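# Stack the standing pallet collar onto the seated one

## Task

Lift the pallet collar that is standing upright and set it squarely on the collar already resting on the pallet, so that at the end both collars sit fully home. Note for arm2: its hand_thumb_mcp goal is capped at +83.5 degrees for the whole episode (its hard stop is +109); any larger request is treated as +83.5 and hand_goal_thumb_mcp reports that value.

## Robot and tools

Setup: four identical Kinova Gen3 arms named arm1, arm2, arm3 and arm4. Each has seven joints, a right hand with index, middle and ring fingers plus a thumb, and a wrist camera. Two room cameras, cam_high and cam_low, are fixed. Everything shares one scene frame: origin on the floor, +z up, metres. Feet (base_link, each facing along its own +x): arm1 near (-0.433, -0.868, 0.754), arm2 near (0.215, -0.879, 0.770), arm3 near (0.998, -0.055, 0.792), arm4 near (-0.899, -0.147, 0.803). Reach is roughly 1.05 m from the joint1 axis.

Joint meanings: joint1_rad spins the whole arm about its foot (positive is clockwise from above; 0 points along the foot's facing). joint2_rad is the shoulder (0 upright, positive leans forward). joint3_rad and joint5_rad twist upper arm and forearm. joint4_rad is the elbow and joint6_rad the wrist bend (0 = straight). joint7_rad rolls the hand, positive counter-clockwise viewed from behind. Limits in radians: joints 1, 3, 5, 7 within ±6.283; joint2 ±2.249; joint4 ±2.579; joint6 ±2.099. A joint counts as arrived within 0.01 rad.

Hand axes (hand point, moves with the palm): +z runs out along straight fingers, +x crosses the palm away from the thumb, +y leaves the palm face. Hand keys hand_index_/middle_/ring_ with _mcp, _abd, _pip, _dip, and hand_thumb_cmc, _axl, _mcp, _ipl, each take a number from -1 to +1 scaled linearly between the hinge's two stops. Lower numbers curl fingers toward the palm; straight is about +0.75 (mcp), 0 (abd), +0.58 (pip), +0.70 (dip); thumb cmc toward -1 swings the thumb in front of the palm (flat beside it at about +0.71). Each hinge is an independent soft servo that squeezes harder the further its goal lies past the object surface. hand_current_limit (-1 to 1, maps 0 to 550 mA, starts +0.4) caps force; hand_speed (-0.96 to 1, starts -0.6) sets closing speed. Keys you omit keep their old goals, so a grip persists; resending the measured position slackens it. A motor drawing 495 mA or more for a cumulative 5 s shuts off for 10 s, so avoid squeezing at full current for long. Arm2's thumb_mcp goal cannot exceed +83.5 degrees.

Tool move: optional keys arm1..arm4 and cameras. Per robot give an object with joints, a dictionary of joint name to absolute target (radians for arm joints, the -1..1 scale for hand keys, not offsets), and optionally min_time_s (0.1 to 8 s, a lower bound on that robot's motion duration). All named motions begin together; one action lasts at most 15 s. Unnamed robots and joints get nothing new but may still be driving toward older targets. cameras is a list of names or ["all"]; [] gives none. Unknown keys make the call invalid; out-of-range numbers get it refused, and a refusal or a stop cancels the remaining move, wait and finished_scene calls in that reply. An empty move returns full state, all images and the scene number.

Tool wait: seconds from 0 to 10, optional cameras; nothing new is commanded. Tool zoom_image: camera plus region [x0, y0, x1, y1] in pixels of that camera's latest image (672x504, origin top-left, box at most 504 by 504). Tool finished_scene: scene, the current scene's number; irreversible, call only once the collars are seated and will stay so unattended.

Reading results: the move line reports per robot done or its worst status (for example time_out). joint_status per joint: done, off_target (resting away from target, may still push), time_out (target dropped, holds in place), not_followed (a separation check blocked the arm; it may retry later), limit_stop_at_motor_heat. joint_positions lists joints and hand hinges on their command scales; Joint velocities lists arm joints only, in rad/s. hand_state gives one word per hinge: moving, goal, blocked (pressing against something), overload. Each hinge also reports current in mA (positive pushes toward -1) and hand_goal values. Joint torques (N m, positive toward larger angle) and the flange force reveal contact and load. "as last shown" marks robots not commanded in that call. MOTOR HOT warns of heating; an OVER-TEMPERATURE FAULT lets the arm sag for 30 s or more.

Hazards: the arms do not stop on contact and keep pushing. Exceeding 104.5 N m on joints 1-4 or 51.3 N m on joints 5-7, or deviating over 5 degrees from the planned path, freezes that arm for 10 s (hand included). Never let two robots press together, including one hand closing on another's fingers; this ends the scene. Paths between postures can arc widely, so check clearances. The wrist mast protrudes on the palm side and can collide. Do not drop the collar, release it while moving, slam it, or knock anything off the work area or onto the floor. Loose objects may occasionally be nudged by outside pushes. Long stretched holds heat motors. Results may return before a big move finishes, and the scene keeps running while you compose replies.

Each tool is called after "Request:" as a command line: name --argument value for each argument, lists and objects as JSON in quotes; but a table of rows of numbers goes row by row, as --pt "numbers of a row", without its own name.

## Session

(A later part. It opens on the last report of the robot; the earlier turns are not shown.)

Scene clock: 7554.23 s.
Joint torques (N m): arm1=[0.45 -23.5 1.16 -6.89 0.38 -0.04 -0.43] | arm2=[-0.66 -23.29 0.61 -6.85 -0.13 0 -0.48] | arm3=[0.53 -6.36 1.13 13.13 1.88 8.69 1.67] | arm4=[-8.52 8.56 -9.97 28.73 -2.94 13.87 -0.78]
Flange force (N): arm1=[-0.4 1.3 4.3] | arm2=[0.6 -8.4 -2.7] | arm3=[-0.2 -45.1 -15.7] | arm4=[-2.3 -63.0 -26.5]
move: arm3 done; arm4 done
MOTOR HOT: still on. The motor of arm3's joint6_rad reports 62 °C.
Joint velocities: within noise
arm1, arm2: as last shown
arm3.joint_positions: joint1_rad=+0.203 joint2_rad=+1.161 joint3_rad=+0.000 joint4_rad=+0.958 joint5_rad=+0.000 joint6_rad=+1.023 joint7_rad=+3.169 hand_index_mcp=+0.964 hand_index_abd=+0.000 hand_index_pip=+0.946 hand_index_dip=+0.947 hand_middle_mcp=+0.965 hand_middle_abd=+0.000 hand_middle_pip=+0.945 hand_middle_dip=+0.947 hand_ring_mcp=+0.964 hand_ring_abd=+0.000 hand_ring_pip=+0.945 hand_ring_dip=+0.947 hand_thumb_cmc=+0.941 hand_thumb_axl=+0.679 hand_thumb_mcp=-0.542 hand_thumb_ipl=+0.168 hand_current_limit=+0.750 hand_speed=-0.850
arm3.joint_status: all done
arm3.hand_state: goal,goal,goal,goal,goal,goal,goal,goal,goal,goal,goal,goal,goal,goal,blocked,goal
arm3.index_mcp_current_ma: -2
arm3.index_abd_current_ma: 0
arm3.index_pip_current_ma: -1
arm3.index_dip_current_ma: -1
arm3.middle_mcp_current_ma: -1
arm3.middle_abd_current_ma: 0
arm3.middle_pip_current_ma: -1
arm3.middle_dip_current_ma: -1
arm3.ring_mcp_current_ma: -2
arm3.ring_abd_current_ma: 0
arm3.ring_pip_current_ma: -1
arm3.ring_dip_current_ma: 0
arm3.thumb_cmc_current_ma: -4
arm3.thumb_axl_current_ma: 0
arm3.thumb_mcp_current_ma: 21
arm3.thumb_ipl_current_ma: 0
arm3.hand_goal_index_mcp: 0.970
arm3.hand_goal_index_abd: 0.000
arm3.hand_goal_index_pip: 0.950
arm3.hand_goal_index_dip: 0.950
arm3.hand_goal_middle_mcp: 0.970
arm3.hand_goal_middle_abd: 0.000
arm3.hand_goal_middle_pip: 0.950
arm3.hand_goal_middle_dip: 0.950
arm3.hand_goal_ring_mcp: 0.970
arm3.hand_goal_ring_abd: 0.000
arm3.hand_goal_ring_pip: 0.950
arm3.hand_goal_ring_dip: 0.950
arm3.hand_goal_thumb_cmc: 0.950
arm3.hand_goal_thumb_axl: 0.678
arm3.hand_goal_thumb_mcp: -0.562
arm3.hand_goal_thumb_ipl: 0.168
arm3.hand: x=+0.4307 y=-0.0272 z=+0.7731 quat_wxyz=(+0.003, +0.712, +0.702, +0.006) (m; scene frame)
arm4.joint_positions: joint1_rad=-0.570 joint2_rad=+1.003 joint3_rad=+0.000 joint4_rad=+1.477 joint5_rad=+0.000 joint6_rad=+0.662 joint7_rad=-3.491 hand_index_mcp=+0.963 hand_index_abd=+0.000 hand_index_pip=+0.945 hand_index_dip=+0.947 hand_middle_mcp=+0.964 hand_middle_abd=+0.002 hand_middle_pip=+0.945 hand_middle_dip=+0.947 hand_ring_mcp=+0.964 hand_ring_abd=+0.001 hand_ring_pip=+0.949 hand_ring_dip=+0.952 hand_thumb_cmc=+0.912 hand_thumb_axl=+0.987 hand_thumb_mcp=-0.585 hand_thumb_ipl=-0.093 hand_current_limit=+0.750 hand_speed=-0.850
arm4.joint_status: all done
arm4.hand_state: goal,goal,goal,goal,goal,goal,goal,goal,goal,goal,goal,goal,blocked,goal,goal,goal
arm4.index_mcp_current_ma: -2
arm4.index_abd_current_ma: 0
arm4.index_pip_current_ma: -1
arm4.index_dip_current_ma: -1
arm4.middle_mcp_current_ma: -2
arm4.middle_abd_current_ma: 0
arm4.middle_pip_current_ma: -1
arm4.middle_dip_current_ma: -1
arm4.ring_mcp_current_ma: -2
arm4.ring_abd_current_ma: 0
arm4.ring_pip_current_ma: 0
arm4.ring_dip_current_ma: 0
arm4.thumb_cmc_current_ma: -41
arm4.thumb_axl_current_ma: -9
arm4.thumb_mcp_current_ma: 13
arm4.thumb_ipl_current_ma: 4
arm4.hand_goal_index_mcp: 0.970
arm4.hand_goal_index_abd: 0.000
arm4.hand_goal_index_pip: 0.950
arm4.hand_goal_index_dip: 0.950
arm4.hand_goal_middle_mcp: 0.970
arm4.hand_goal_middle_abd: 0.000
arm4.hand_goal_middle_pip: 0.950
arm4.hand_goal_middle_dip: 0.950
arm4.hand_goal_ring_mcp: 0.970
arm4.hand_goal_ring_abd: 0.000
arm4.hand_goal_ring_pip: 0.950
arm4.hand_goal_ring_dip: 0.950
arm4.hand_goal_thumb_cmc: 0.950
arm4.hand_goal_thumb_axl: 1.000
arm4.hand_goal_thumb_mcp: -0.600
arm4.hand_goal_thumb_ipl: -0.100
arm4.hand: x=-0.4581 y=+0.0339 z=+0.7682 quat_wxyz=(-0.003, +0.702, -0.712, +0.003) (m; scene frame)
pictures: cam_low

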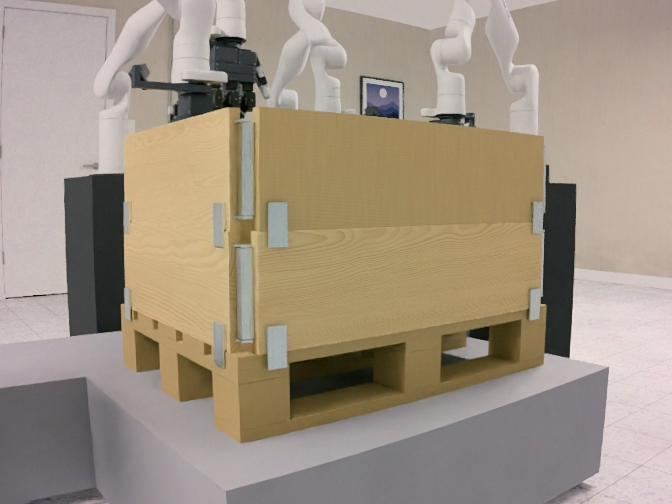

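Request:
move --arm3 '{"joints":{"joint1_rad":0.20251,"joint2_rad":1.19160,"joint4_rad":0.88301,"joint6_rad":1.06699,"joint7_rad":3.16803},"min_time_s":3}' --arm4 '{"joints":{"joint1_rad":-0.56269,"joint2_rad":1.01990,"joint4_rad":1.42873,"joint6_rad":0.69296,"joint7_rad":-3.48377},"min_time_s":3}' --cameras '[]'

Request:
move --arm3 '{"joints":{"joint2_rad":0.99595,"joint4_rad":0.66652,"joint6_rad":1.47912},"min_time_s":4}' --arm4 '{"joints":{"joint2_rad":0.71696,"joint4_rad":1.30539,"joint6_rad":1.11924},"min_time_s":4}' --cameras '["all"]'

Scene clock: 7591.73 s.
Joint torques (N m): arm1=[0.44 -23.5 1.18 -6.9 0.38 -0.04 -0.38] | arm2=[-0.64 -23.29 0.61 -6.84 -0.15 0.01 -0.45] | arm3=[1.01 -27.15 0.91 -6.94 0.12 -0.11 -0.24] | arm4=[1 -21.52 0.27 -5.03 0.69 0.27 -0.12]
Flange force (N): arm1=[-0.4 1.3 4.3] | arm2=[0.5 -8.3 -2.7] | arm3=[-0.5 -7.4 2.2] | arm4=[-1.9 0.1 0.6]
move: arm3 done; arm4 done
MOTOR HOT: still on. The motor of arm3's joint6_rad reports 60 °C.
Joint velocities: within noise
arm1, arm2: as last shown
arm3.joint_positions: joint1_rad=+0.202 joint2_rad=+1.192 joint3_rad=+0.000 joint4_rad=+0.883 joint5_rad=+0.000 joint6_rad=+1.067 joint7_rad=+3.168 hand_index_mcp=+0.964 hand_index_abd=+0.000 hand_index_pip=+0.946 hand_index_dip=+0.947 hand_middle_mcp=+0.965 hand_middle_abd=+0.000 hand_middle_pip=+0.945 hand_middle_dip=+0.947 hand_ring_mcp=+0.964 hand_ring_abd=+0.000 hand_ring_pip=+0.945 hand_ring_dip=+0.947 hand_thumb_cmc=+0.941 hand_thumb_axl=+0.679 hand_thumb_mcp=-0.542 hand_thumb_ipl=+0.168 hand_current_limit=+0.750 hand_speed=-0.850
arm3.joint_status: all done
arm3.hand_state: goal,goal,goal,goal,goal,goal,goal,goal,goal,goal,goal,goal,goal,goal,blocked,goal
arm3.index_mcp_current_ma: -2
arm3.index_abd_current_ma: 0
arm3.index_pip_current_ma: -1
arm3.index_dip_current_ma: -1
arm3.middle_mcp_current_ma: -1
arm3.middle_abd_current_ma: 0
arm3.middle_pip_current_ma: -1
arm3.middle_dip_current_ma: -1
arm3.ring_mcp_current_ma: -2
arm3.ring_abd_current_ma: 0
arm3.ring_pip_current_ma: -1
arm3.ring_dip_current_ma: 0
arm3.thumb_cmc_current_ma: -4
arm3.thumb_axl_current_ma: 0
arm3.thumb_mcp_current_ma: 21
arm3.thumb_ipl_current_ma: 0
arm3.hand_goal_index_mcp: 0.970
arm3.hand_goal_index_abd: 0.000
arm3.hand_goal_index_pip: 0.950
arm3.hand_goal_index_dip: 0.950
arm3.hand_goal_middle_mcp: 0.970
arm3.hand_goal_middle_abd: 0.000
arm3.hand_goal_middle_pip: 0.950
arm3.hand_goal_middle_dip: 0.950
arm3.hand_goal_ring_mcp: 0.970
arm3.hand_goal_ring_abd: 0.000
arm3.hand_goal_ring_pip: 0.950
arm3.hand_goal_ring_dip: 0.950
arm3.hand_goal_thumb_cmc: 0.950
arm3.hand_goal_thumb_axl: 0.678
arm3.hand_goal_thumb_mcp: -0.562
arm3.hand_goal_thumb_ipl: 0.168
arm3.hand: x=+0.4186 y=-0.0272 z=+0.7730 quat_wxyz=(+0.003, +0.712, +0.702, +0.006) (m; scene frame)
arm4.joint_positions: joint1_rad=-0.563 joint2_rad=+1.020 joint3_rad=+0.000 joint4_rad=+1.429 joint5_rad=+0.000 joint6_rad=+0.693 joint7_rad=-3.484 hand_index_mcp=+0.963 hand_index_abd=+0.000 hand_index_pip=+0.945 hand_index_dip=+0.947 hand_middle_mcp=+0.964 hand_middle_abd=+0.002 hand_middle_pip=+0.945 hand_middle_dip=+0.947 hand_ring_mcp=+0.964 hand_ring_abd=+0.001 hand_ring_pip=+0.949 hand_ring_dip=+0.952 hand_thumb_cmc=+0.912 hand_thumb_axl=+0.987 hand_thumb_mcp=-0.585 hand_thumb_ipl=-0.093 hand_current_limit=+0.750 hand_speed=-0.850
arm4.joint_status: all done
arm4.hand_state: goal,goal,goal,goal,goal,goal,goal,goal,goal,goal,goal,goal,blocked,goal,goal,goal
arm4.index_mcp_current_ma: -2
arm4.index_abd_current_ma: 0
arm4.index_pip_current_ma: -1
arm4.index_dip_current_ma: -1
arm4.middle_mcp_current_ma: -2
arm4.middle_abd_current_ma: 0
arm4.middle_pip_current_ma: -1
arm4.middle_dip_current_ma: -1
arm4.ring_mcp_current_ma: -2
arm4.ring_abd_current_ma: 0
arm4.ring_pip_current_ma: 0
arm4.ring_dip_current_ma: 0
arm4.thumb_cmc_current_ma: -41
arm4.thumb_axl_current_ma: -9
arm4.thumb_mcp_current_ma: 13
arm4.thumb_ipl_current_ma: 4
arm4.hand_goal_index_mcp: 0.970
arm4.hand_goal_index_abd: 0.000
arm4.hand_goal_index_pip: 0.950
arm4.hand_goal_index_dip: 0.950
arm4.hand_goal_middle_mcp: 0.970
arm4.hand_goal_middle_abd: 0.000
arm4.hand_goal_middle_pip: 0.950
arm4.hand_goal_middle_dip: 0.950
arm4.hand_goal_ring_mcp: 0.970
arm4.hand_goal_ring_abd: 0.000
arm4.hand_goal_ring_pip: 0.950
arm4.hand_goal_ring_dip: 0.950
arm4.hand_goal_thumb_cmc: 0.950
arm4.hand_goal_thumb_axl: 1.000
arm4.hand_goal_thumb_mcp: -0.600
arm4.hand_goal_thumb_ipl: -0.100
arm4.hand: x=-0.4461 y=+0.0340 z=+0.7684 quat_wxyz=(-0.003, +0.702, -0.712, +0.003) (m; scene frame)
pictures: none
No camera images: "cameras" was empty.

Scene clock: 7596.03 s.
Joint torques (N m): arm1=[0.44 -23.48 1.19 -6.83 0.35 -0.07 -0.37] | arm2=[-0.63 -23.26 0.64 -6.86 -0.15 -0.01 -0.43] | arm3=[0.96 -26.4 0.83 -7.96 0.14 -0.03 -0.26] | arm4=[0.92 -19.85 0.18 -7.26 0.66 0.27 -0.1]
Flange force (N): arm1=[-0.5 1.6 4.2] | arm2=[0.5 -8.2 -2.7] | arm3=[-0.3 -9.5 -0.6] | arm4=[-1.4 0.2 0.4]
move: arm3 done; arm4 done
MOTOR HOT: still on. The motor of arm3's joint6_rad reports 60 °C.
Joint velocities: within noise
arm1, arm2: as last shown
arm3.joint_positions: joint1_rad=+0.202 joint2_rad=+0.996 joint3_rad=+0.000 joint4_rad=+0.667 joint5_rad=+0.000 joint6_rad=+1.479 joint7_rad=+3.168 hand_index_mcp=+0.964 hand_index_abd=+0.000 hand_index_pip=+0.946 hand_index_dip=+0.947 hand_middle_mcp=+0.965 hand_middle_abd=+0.000 hand_middle_pip=+0.945 hand_middle_dip=+0.947 hand_ring_mcp=+0.964 hand_ring_abd=+0.000 hand_ring_pip=+0.945 hand_ring_dip=+0.947 hand_thumb_cmc=+0.941 hand_thumb_axl=+0.679 hand_thumb_mcp=-0.542 hand_thumb_ipl=+0.168 hand_current_limit=+0.750 hand_speed=-0.850
arm3.joint_status: all done
arm3.hand_state: goal,goal,goal,goal,goal,goal,goal,goal,goal,goal,goal,goal,goal,goal,blocked,goal
arm3.index_mcp_current_ma: -2
arm3.index_abd_current_ma: 0
arm3.index_pip_current_ma: -1
arm3.index_dip_current_ma: -1
arm3.middle_mcp_current_ma: -1
arm3.middle_abd_current_ma: 0
arm3.middle_pip_current_ma: -1
arm3.middle_dip_current_ma: -1
arm3.ring_mcp_current_ma: -2
arm3.ring_abd_current_ma: 0
arm3.ring_pip_current_ma: -1
arm3.ring_dip_current_ma: 0
arm3.thumb_cmc_current_ma: -4
arm3.thumb_axl_current_ma: 0
arm3.thumb_mcp_current_ma: 21
arm3.thumb_ipl_current_ma: 0
arm3.hand_goal_index_mcp: 0.970
arm3.hand_goal_index_abd: 0.000
arm3.hand_goal_index_pip: 0.950
arm3.hand_goal_index_dip: 0.950
arm3.hand_goal_middle_mcp: 0.970
arm3.hand_goal_middle_abd: 0.000
arm3.hand_goal_middle_pip: 0.950
arm3.hand_goal_middle_dip: 0.950
arm3.hand_goal_ring_mcp: 0.970
arm3.hand_goal_ring_abd: 0.000
arm3.hand_goal_ring_pip: 0.950
arm3.hand_goal_ring_dip: 0.950
arm3.hand_goal_thumb_cmc: 0.950
arm3.hand_goal_thumb_axl: 0.678
arm3.hand_goal_thumb_mcp: -0.562
arm3.hand_goal_thumb_ipl: 0.168
arm3.hand: x=+0.4163 y=-0.0280 z=+0.9690 quat_wxyz=(+0.002, +0.712, +0.702, +0.006) (m; scene frame)
arm4.joint_positions: joint1_rad=-0.563 joint2_rad=+0.717 joint3_rad=+0.000 joint4_rad=+1.305 joint5_rad=+0.000 joint6_rad=+1.119 joint7_rad=-3.484 hand_index_mcp=+0.963 hand_index_abd=+0.000 hand_index_pip=+0.945 hand_index_dip=+0.947 hand_middle_mcp=+0.964 hand_middle_abd=+0.002 hand_middle_pip=+0.945 hand_middle_dip=+0.947 hand_ring_mcp=+0.964 hand_ring_abd=+0.001 hand_ring_pip=+0.949 hand_ring_dip=+0.952 hand_thumb_cmc=+0.912 hand_thumb_axl=+0.987 hand_thumb_mcp=-0.585 hand_thumb_ipl=-0.093 hand_current_limit=+0.750 hand_speed=-0.850
arm4.joint_status: all done
arm4.hand_state: goal,goal,goal,goal,goal,goal,goal,goal,goal,goal,goal,goal,blocked,goal,goal,goal
arm4.index_mcp_current_ma: -2
arm4.index_abd_current_ma: 0
arm4.index_pip_current_ma: -1
arm4.index_dip_current_ma: -1
arm4.middle_mcp_current_ma: -2
arm4.middle_abd_current_ma: 0
arm4.middle_pip_current_ma: -1
arm4.middle_dip_current_ma: -1
arm4.ring_mcp_current_ma: -2
arm4.ring_abd_current_ma: 0
arm4.ring_pip_current_ma: 0
arm4.ring_dip_current_ma: 0
arm4.thumb_cmc_current_ma: -41
arm4.thumb_axl_current_ma: -9
arm4.thumb_mcp_current_ma: 13
arm4.thumb_ipl_current_ma: 4
arm4.hand_goal_index_mcp: 0.970
arm4.hand_goal_index_abd: 0.000
arm4.hand_goal_index_pip: 0.950
arm4.hand_goal_index_dip: 0.950
arm4.hand_goal_middle_mcp: 0.970
arm4.hand_goal_middle_abd: 0.000
arm4.hand_goal_middle_pip: 0.950
arm4.hand_goal_middle_dip: 0.950
arm4.hand_goal_ring_mcp: 0.970
arm4.hand_goal_ring_abd: 0.000
arm4.hand_goal_ring_pip: 0.950
arm4.hand_goal_ring_dip: 0.950
arm4.hand_goal_thumb_cmc: 0.950
arm4.hand_goal_thumb_axl: 1.000
arm4.hand_goal_thumb_mcp: -0.600
arm4.hand_goal_thumb_ipl: -0.100
arm4.hand: x=-0.4477 y=+0.0339 z=+0.9700 quat_wxyz=(-0.003, +0.702, -0.712, +0.003) (m; scene frame)
pictures: arm1_cam_wrist, arm2_cam_wrist, arm3_cam_wrist, arm4_cam_wrist, cam_high, cam_low

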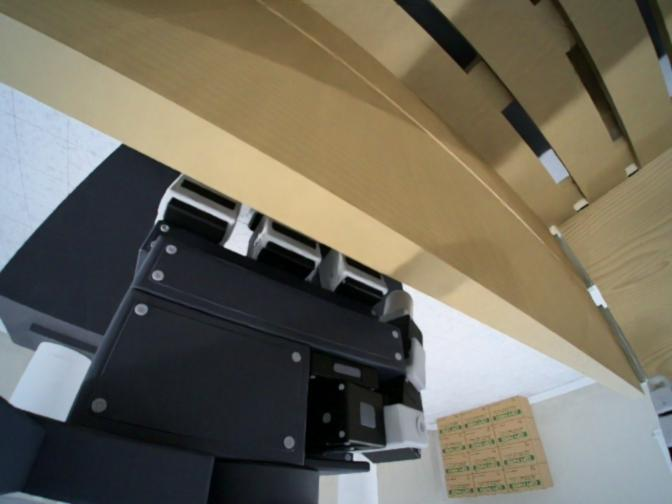

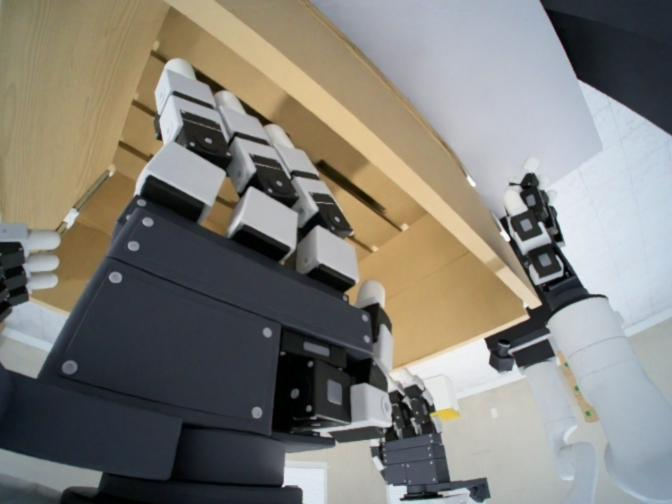

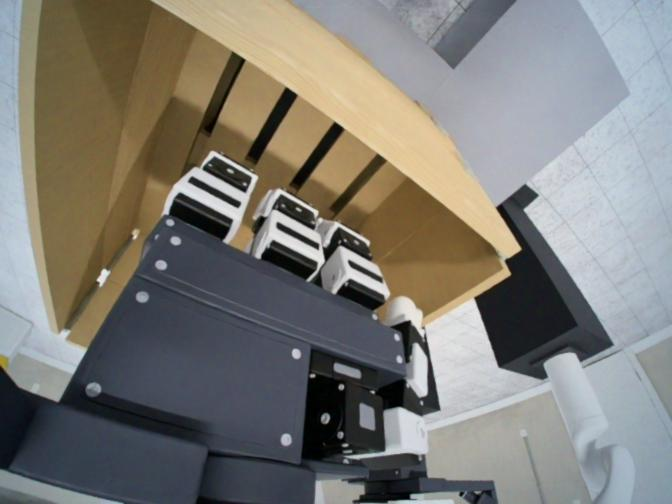

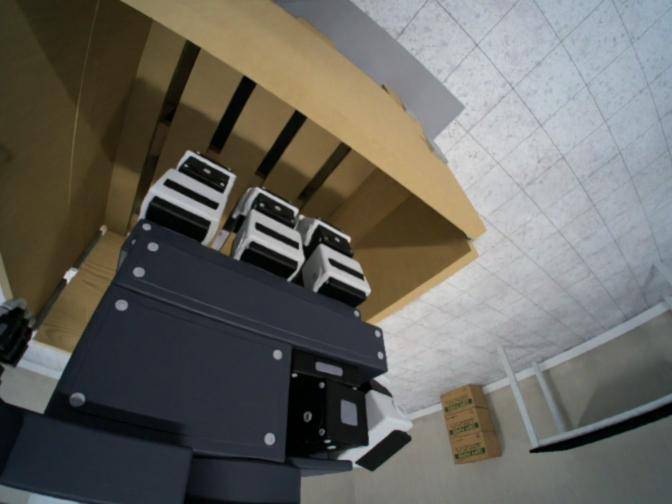

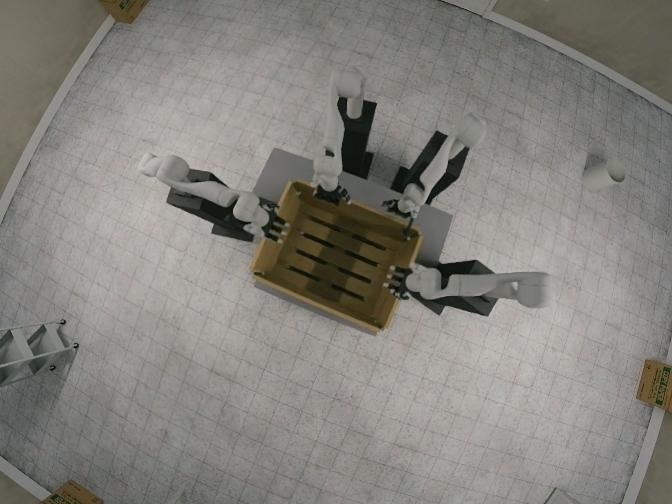

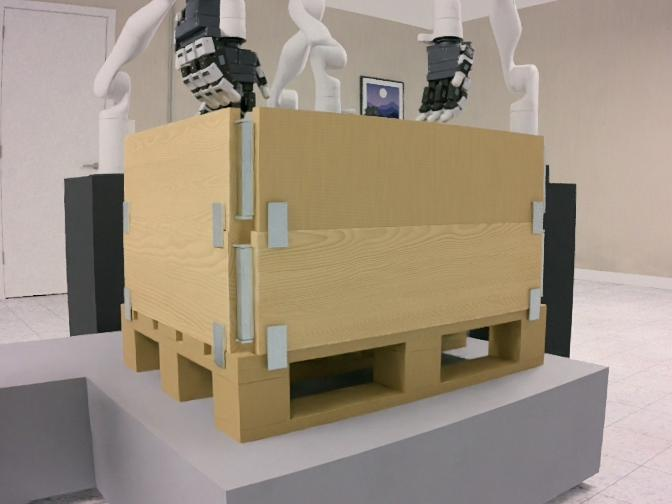

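Request:
zoom_image --camera "cam_low" --region '[110, 180, 340, 290]'

Request:
zoom_image --camera "arm1_cam_wrist" --region '[250, 0, 480, 180]'

Request:
zoom_image --camera "arm3_cam_wrist" --region '[20, 60, 320, 360]'

Request:
zoom_image --camera "arm2_cam_wrist" --region '[300, 0, 560, 320]'

Request:
zoom_image --camera "cam_low" --region '[380, 150, 580, 320]'

Scaled by 2.191 from the camera's 672x504 image, which has a finer 960x720 frame.

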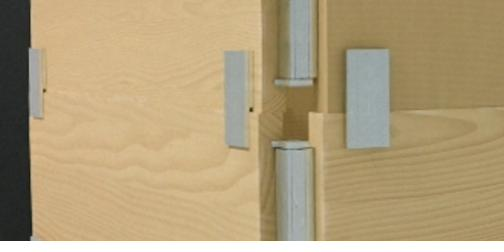

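Scaled by 2.191 from the camera's 672x504 image, which has a finer 960x720 frame.

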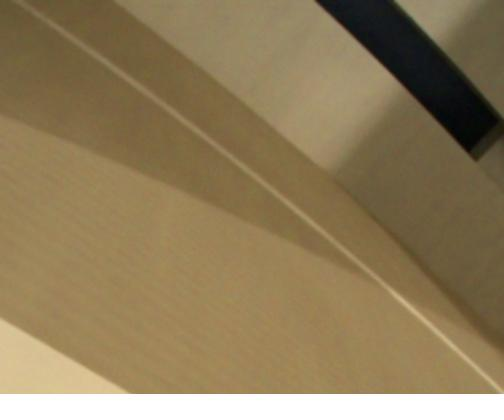

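Scaled by 1.680 from the camera's 672x504 image, which has a finer 960x720 frame.

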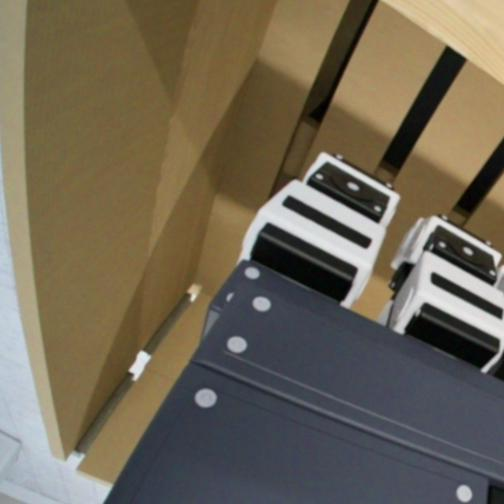

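Scaled by 1.575 from the camera's 672x504 image, which has a finer 960x720 frame.

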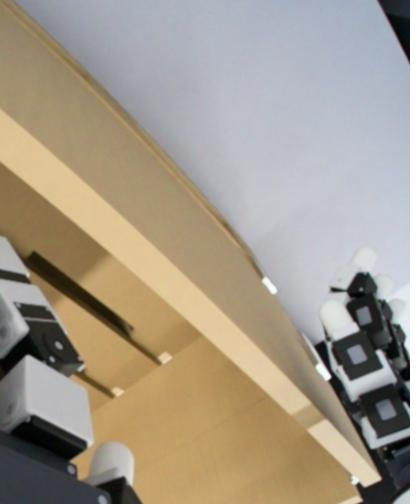

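Scaled by 2.520 from the camera's 672x504 image, which has a finer 960x720 frame.

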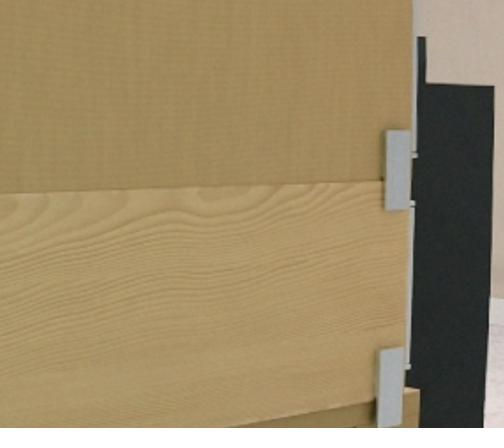

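Request:
move --arm1 '{"joints":{"joint2_rad":0.65998,"joint4_rad":1.30045,"joint6_rad":1.18116},"min_time_s":3}' --cameras '["cam_low","cam_high","arm4_cam_wrist"]'

Request:
zoom_image --camera "cam_high" --region '[230, 160, 450, 350]'

Request:
zoom_image --camera "arm4_cam_wrist" --region '[0, 150, 160, 370]'

Scene clock: 7636.00 s.
Joint torques (N m): arm1=[0.47 -22.34 1.06 -8.59 0.34 -0.01 -0.37] | arm2=[-0.66 -23.26 0.63 -6.85 -0.12 0.04 -0.46] | arm3=[0.94 -26.34 0.85 -7.92 0.14 -0.01 -0.22] | arm4=[0.96 -19.8 0.11 -7.21 0.67 0.31 -0.08]
Flange force (N): arm1=[-0.7 2.3 3.7] | arm2=[0.6 -8.1 -2.6] | arm3=[-0.3 -9.5 -0.6] | arm4=[-1.5 0.2 0.4]
move: arm1 done
MOTOR HOT: still on. The motor of arm3's joint6_rad reports 58 °C.
Joint velocities: within noise
arm1.joint_positions: joint1_rad=+0.231 joint2_rad=+0.660 joint3_rad=+0.000 joint4_rad=+1.300 joint5_rad=+0.000 joint6_rad=+1.181 joint7_rad=+0.296 hand_index_mcp=+0.960 hand_index_abd=+0.000 hand_index_pip=+0.944 hand_index_dip=+0.947 hand_middle_mcp=+0.960 hand_middle_abd=+0.000 hand_middle_pip=+0.944 hand_middle_dip=+0.947 hand_ring_mcp=+0.960 hand_ring_abd=+0.000 hand_ring_pip=+0.944 hand_ring_dip=+0.947 hand_thumb_cmc=+0.943 hand_thumb_axl=+0.679 hand_thumb_mcp=-0.543 hand_thumb_ipl=+0.168 hand_current_limit=+0.750 hand_speed=-0.850
arm1.joint_status: all done
arm1.hand_state: goal,goal,goal,goal,goal,goal,goal,goal,goal,goal,goal,goal,goal,goal,goal,goal
arm1.index_mcp_current_ma: -21
arm1.index_abd_current_ma: 0
arm1.index_pip_current_ma: -11
arm1.index_dip_current_ma: -5
arm1.middle_mcp_current_ma: -22
arm1.middle_abd_current_ma: 0
arm1.middle_pip_current_ma: -11
arm1.middle_dip_current_ma: -5
arm1.ring_mcp_current_ma: -21
arm1.ring_abd_current_ma: 0
arm1.ring_pip_current_ma: -12
arm1.ring_dip_current_ma: -5
arm1.thumb_cmc_current_ma: -14
arm1.thumb_axl_current_ma: 1
arm1.thumb_mcp_current_ma: 65
arm1.thumb_ipl_current_ma: 0
arm1.hand_goal_index_mcp: 0.970
arm1.hand_goal_index_abd: 0.000
arm1.hand_goal_index_pip: 0.950
arm1.hand_goal_index_dip: 0.950
arm1.hand_goal_middle_mcp: 0.970
arm1.hand_goal_middle_abd: 0.000
arm1.hand_goal_middle_pip: 0.950
arm1.hand_goal_middle_dip: 0.950
arm1.hand_goal_ring_mcp: 0.970
arm1.hand_goal_ring_abd: 0.000
arm1.hand_goal_ring_pip: 0.950
arm1.hand_goal_ring_dip: 0.950
arm1.hand_goal_thumb_cmc: 0.950
arm1.hand_goal_thumb_axl: 0.678
arm1.hand_goal_thumb_mcp: -0.562
arm1.hand_goal_thumb_ipl: 0.168
arm1.hand: x=-0.2275 y=-0.2649 z=+0.9498 quat_wxyz=(+0.000, -0.001, +1.000, -0.001) (m; scene frame)
arm2, arm4: as last shown
arm3.joint_positions: joint1_rad=+0.202 joint2_rad=+0.996 joint3_rad=+0.000 joint4_rad=+0.667 joint5_rad=+0.000 joint6_rad=+1.479 joint7_rad=+3.168 hand_index_mcp=+0.964 hand_index_abd=+0.000 hand_index_pip=+0.946 hand_index_dip=+0.947 hand_middle_mcp=+0.965 hand_middle_abd=+0.000 hand_middle_pip=+0.945 hand_middle_dip=+0.947 hand_ring_mcp=+0.964 hand_ring_abd=+0.000 hand_ring_pip=+0.945 hand_ring_dip=+0.947 hand_thumb_cmc=+0.941 hand_thumb_axl=+0.679 hand_thumb_mcp=-0.542 hand_thumb_ipl=+0.168 hand_current_limit=+0.750 hand_speed=-0.850
arm3.joint_status: not commanded
arm3.hand_state: goal,goal,goal,goal,goal,goal,goal,goal,goal,goal,goal,goal,goal,goal,blocked,goal
arm3.index_mcp_current_ma: -2
arm3.index_abd_current_ma: 0
arm3.index_pip_current_ma: -1
arm3.index_dip_current_ma: -1
arm3.middle_mcp_current_ma: -1
arm3.middle_abd_current_ma: 0
arm3.middle_pip_current_ma: -1
arm3.middle_dip_current_ma: -1
arm3.ring_mcp_current_ma: -2
arm3.ring_abd_current_ma: 0
arm3.ring_pip_current_ma: -1
arm3.ring_dip_current_ma: 0
arm3.thumb_cmc_current_ma: -4
arm3.thumb_axl_current_ma: 0
arm3.thumb_mcp_current_ma: 21
arm3.thumb_ipl_current_ma: 0
arm3.hand_goal_index_mcp: 0.970
arm3.hand_goal_index_abd: 0.000
arm3.hand_goal_index_pip: 0.950
arm3.hand_goal_index_dip: 0.950
arm3.hand_goal_middle_mcp: 0.970
arm3.hand_goal_middle_abd: 0.000
arm3.hand_goal_middle_pip: 0.950
arm3.hand_goal_middle_dip: 0.950
arm3.hand_goal_ring_mcp: 0.970
arm3.hand_goal_ring_abd: 0.000
arm3.hand_goal_ring_pip: 0.950
arm3.hand_goal_ring_dip: 0.950
arm3.hand_goal_thumb_cmc: 0.950
arm3.hand_goal_thumb_axl: 0.678
arm3.hand_goal_thumb_mcp: -0.562
arm3.hand_goal_thumb_ipl: 0.168
arm3.hand: x=+0.4163 y=-0.0280 z=+0.9690 quat_wxyz=(+0.002, +0.712, +0.702, +0.006) (m; scene frame)
pictures: arm4_cam_wrist, cam_high, cam_low

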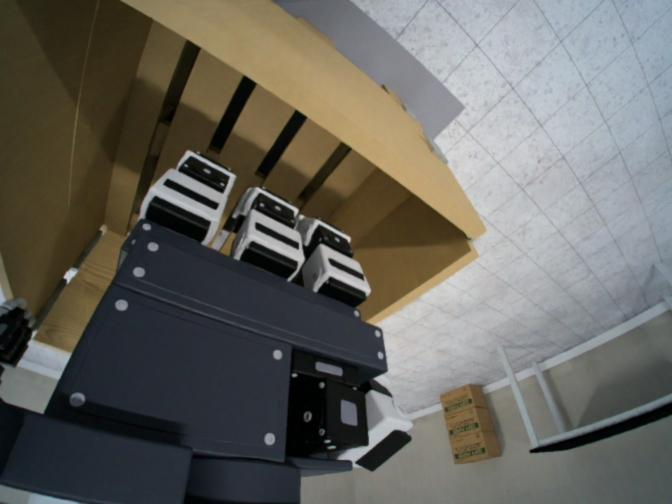

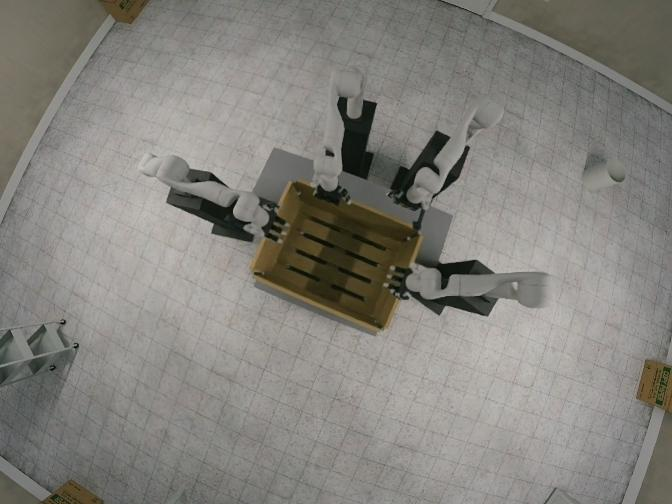

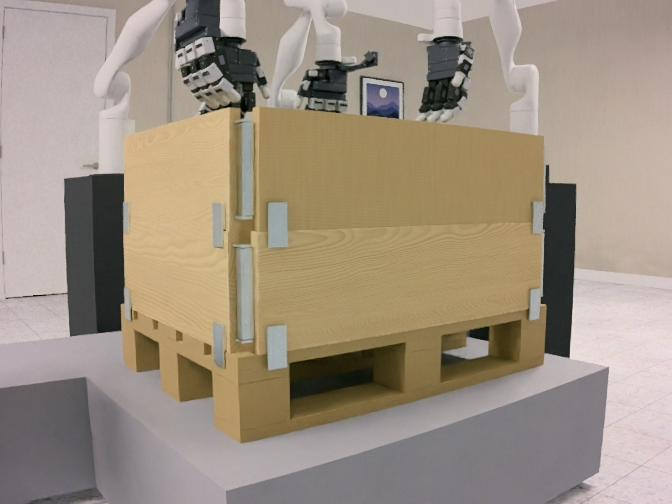

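Scaled by 2.291 from the camera's 672x504 image, which has a finer 960x720 frame.

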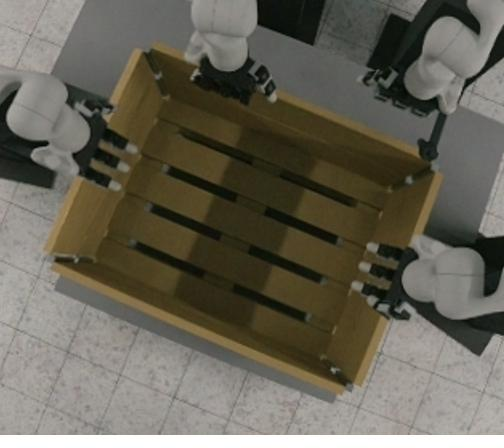

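Scaled by 2.291 from the camera's 672x504 image, which has a finer 960x720 frame.

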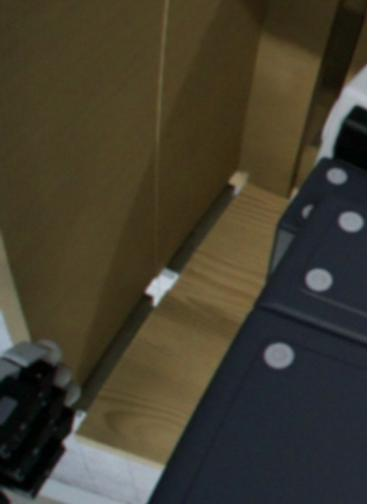

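Request:
finished_scene --scene 2

The scene is finished: the task was done.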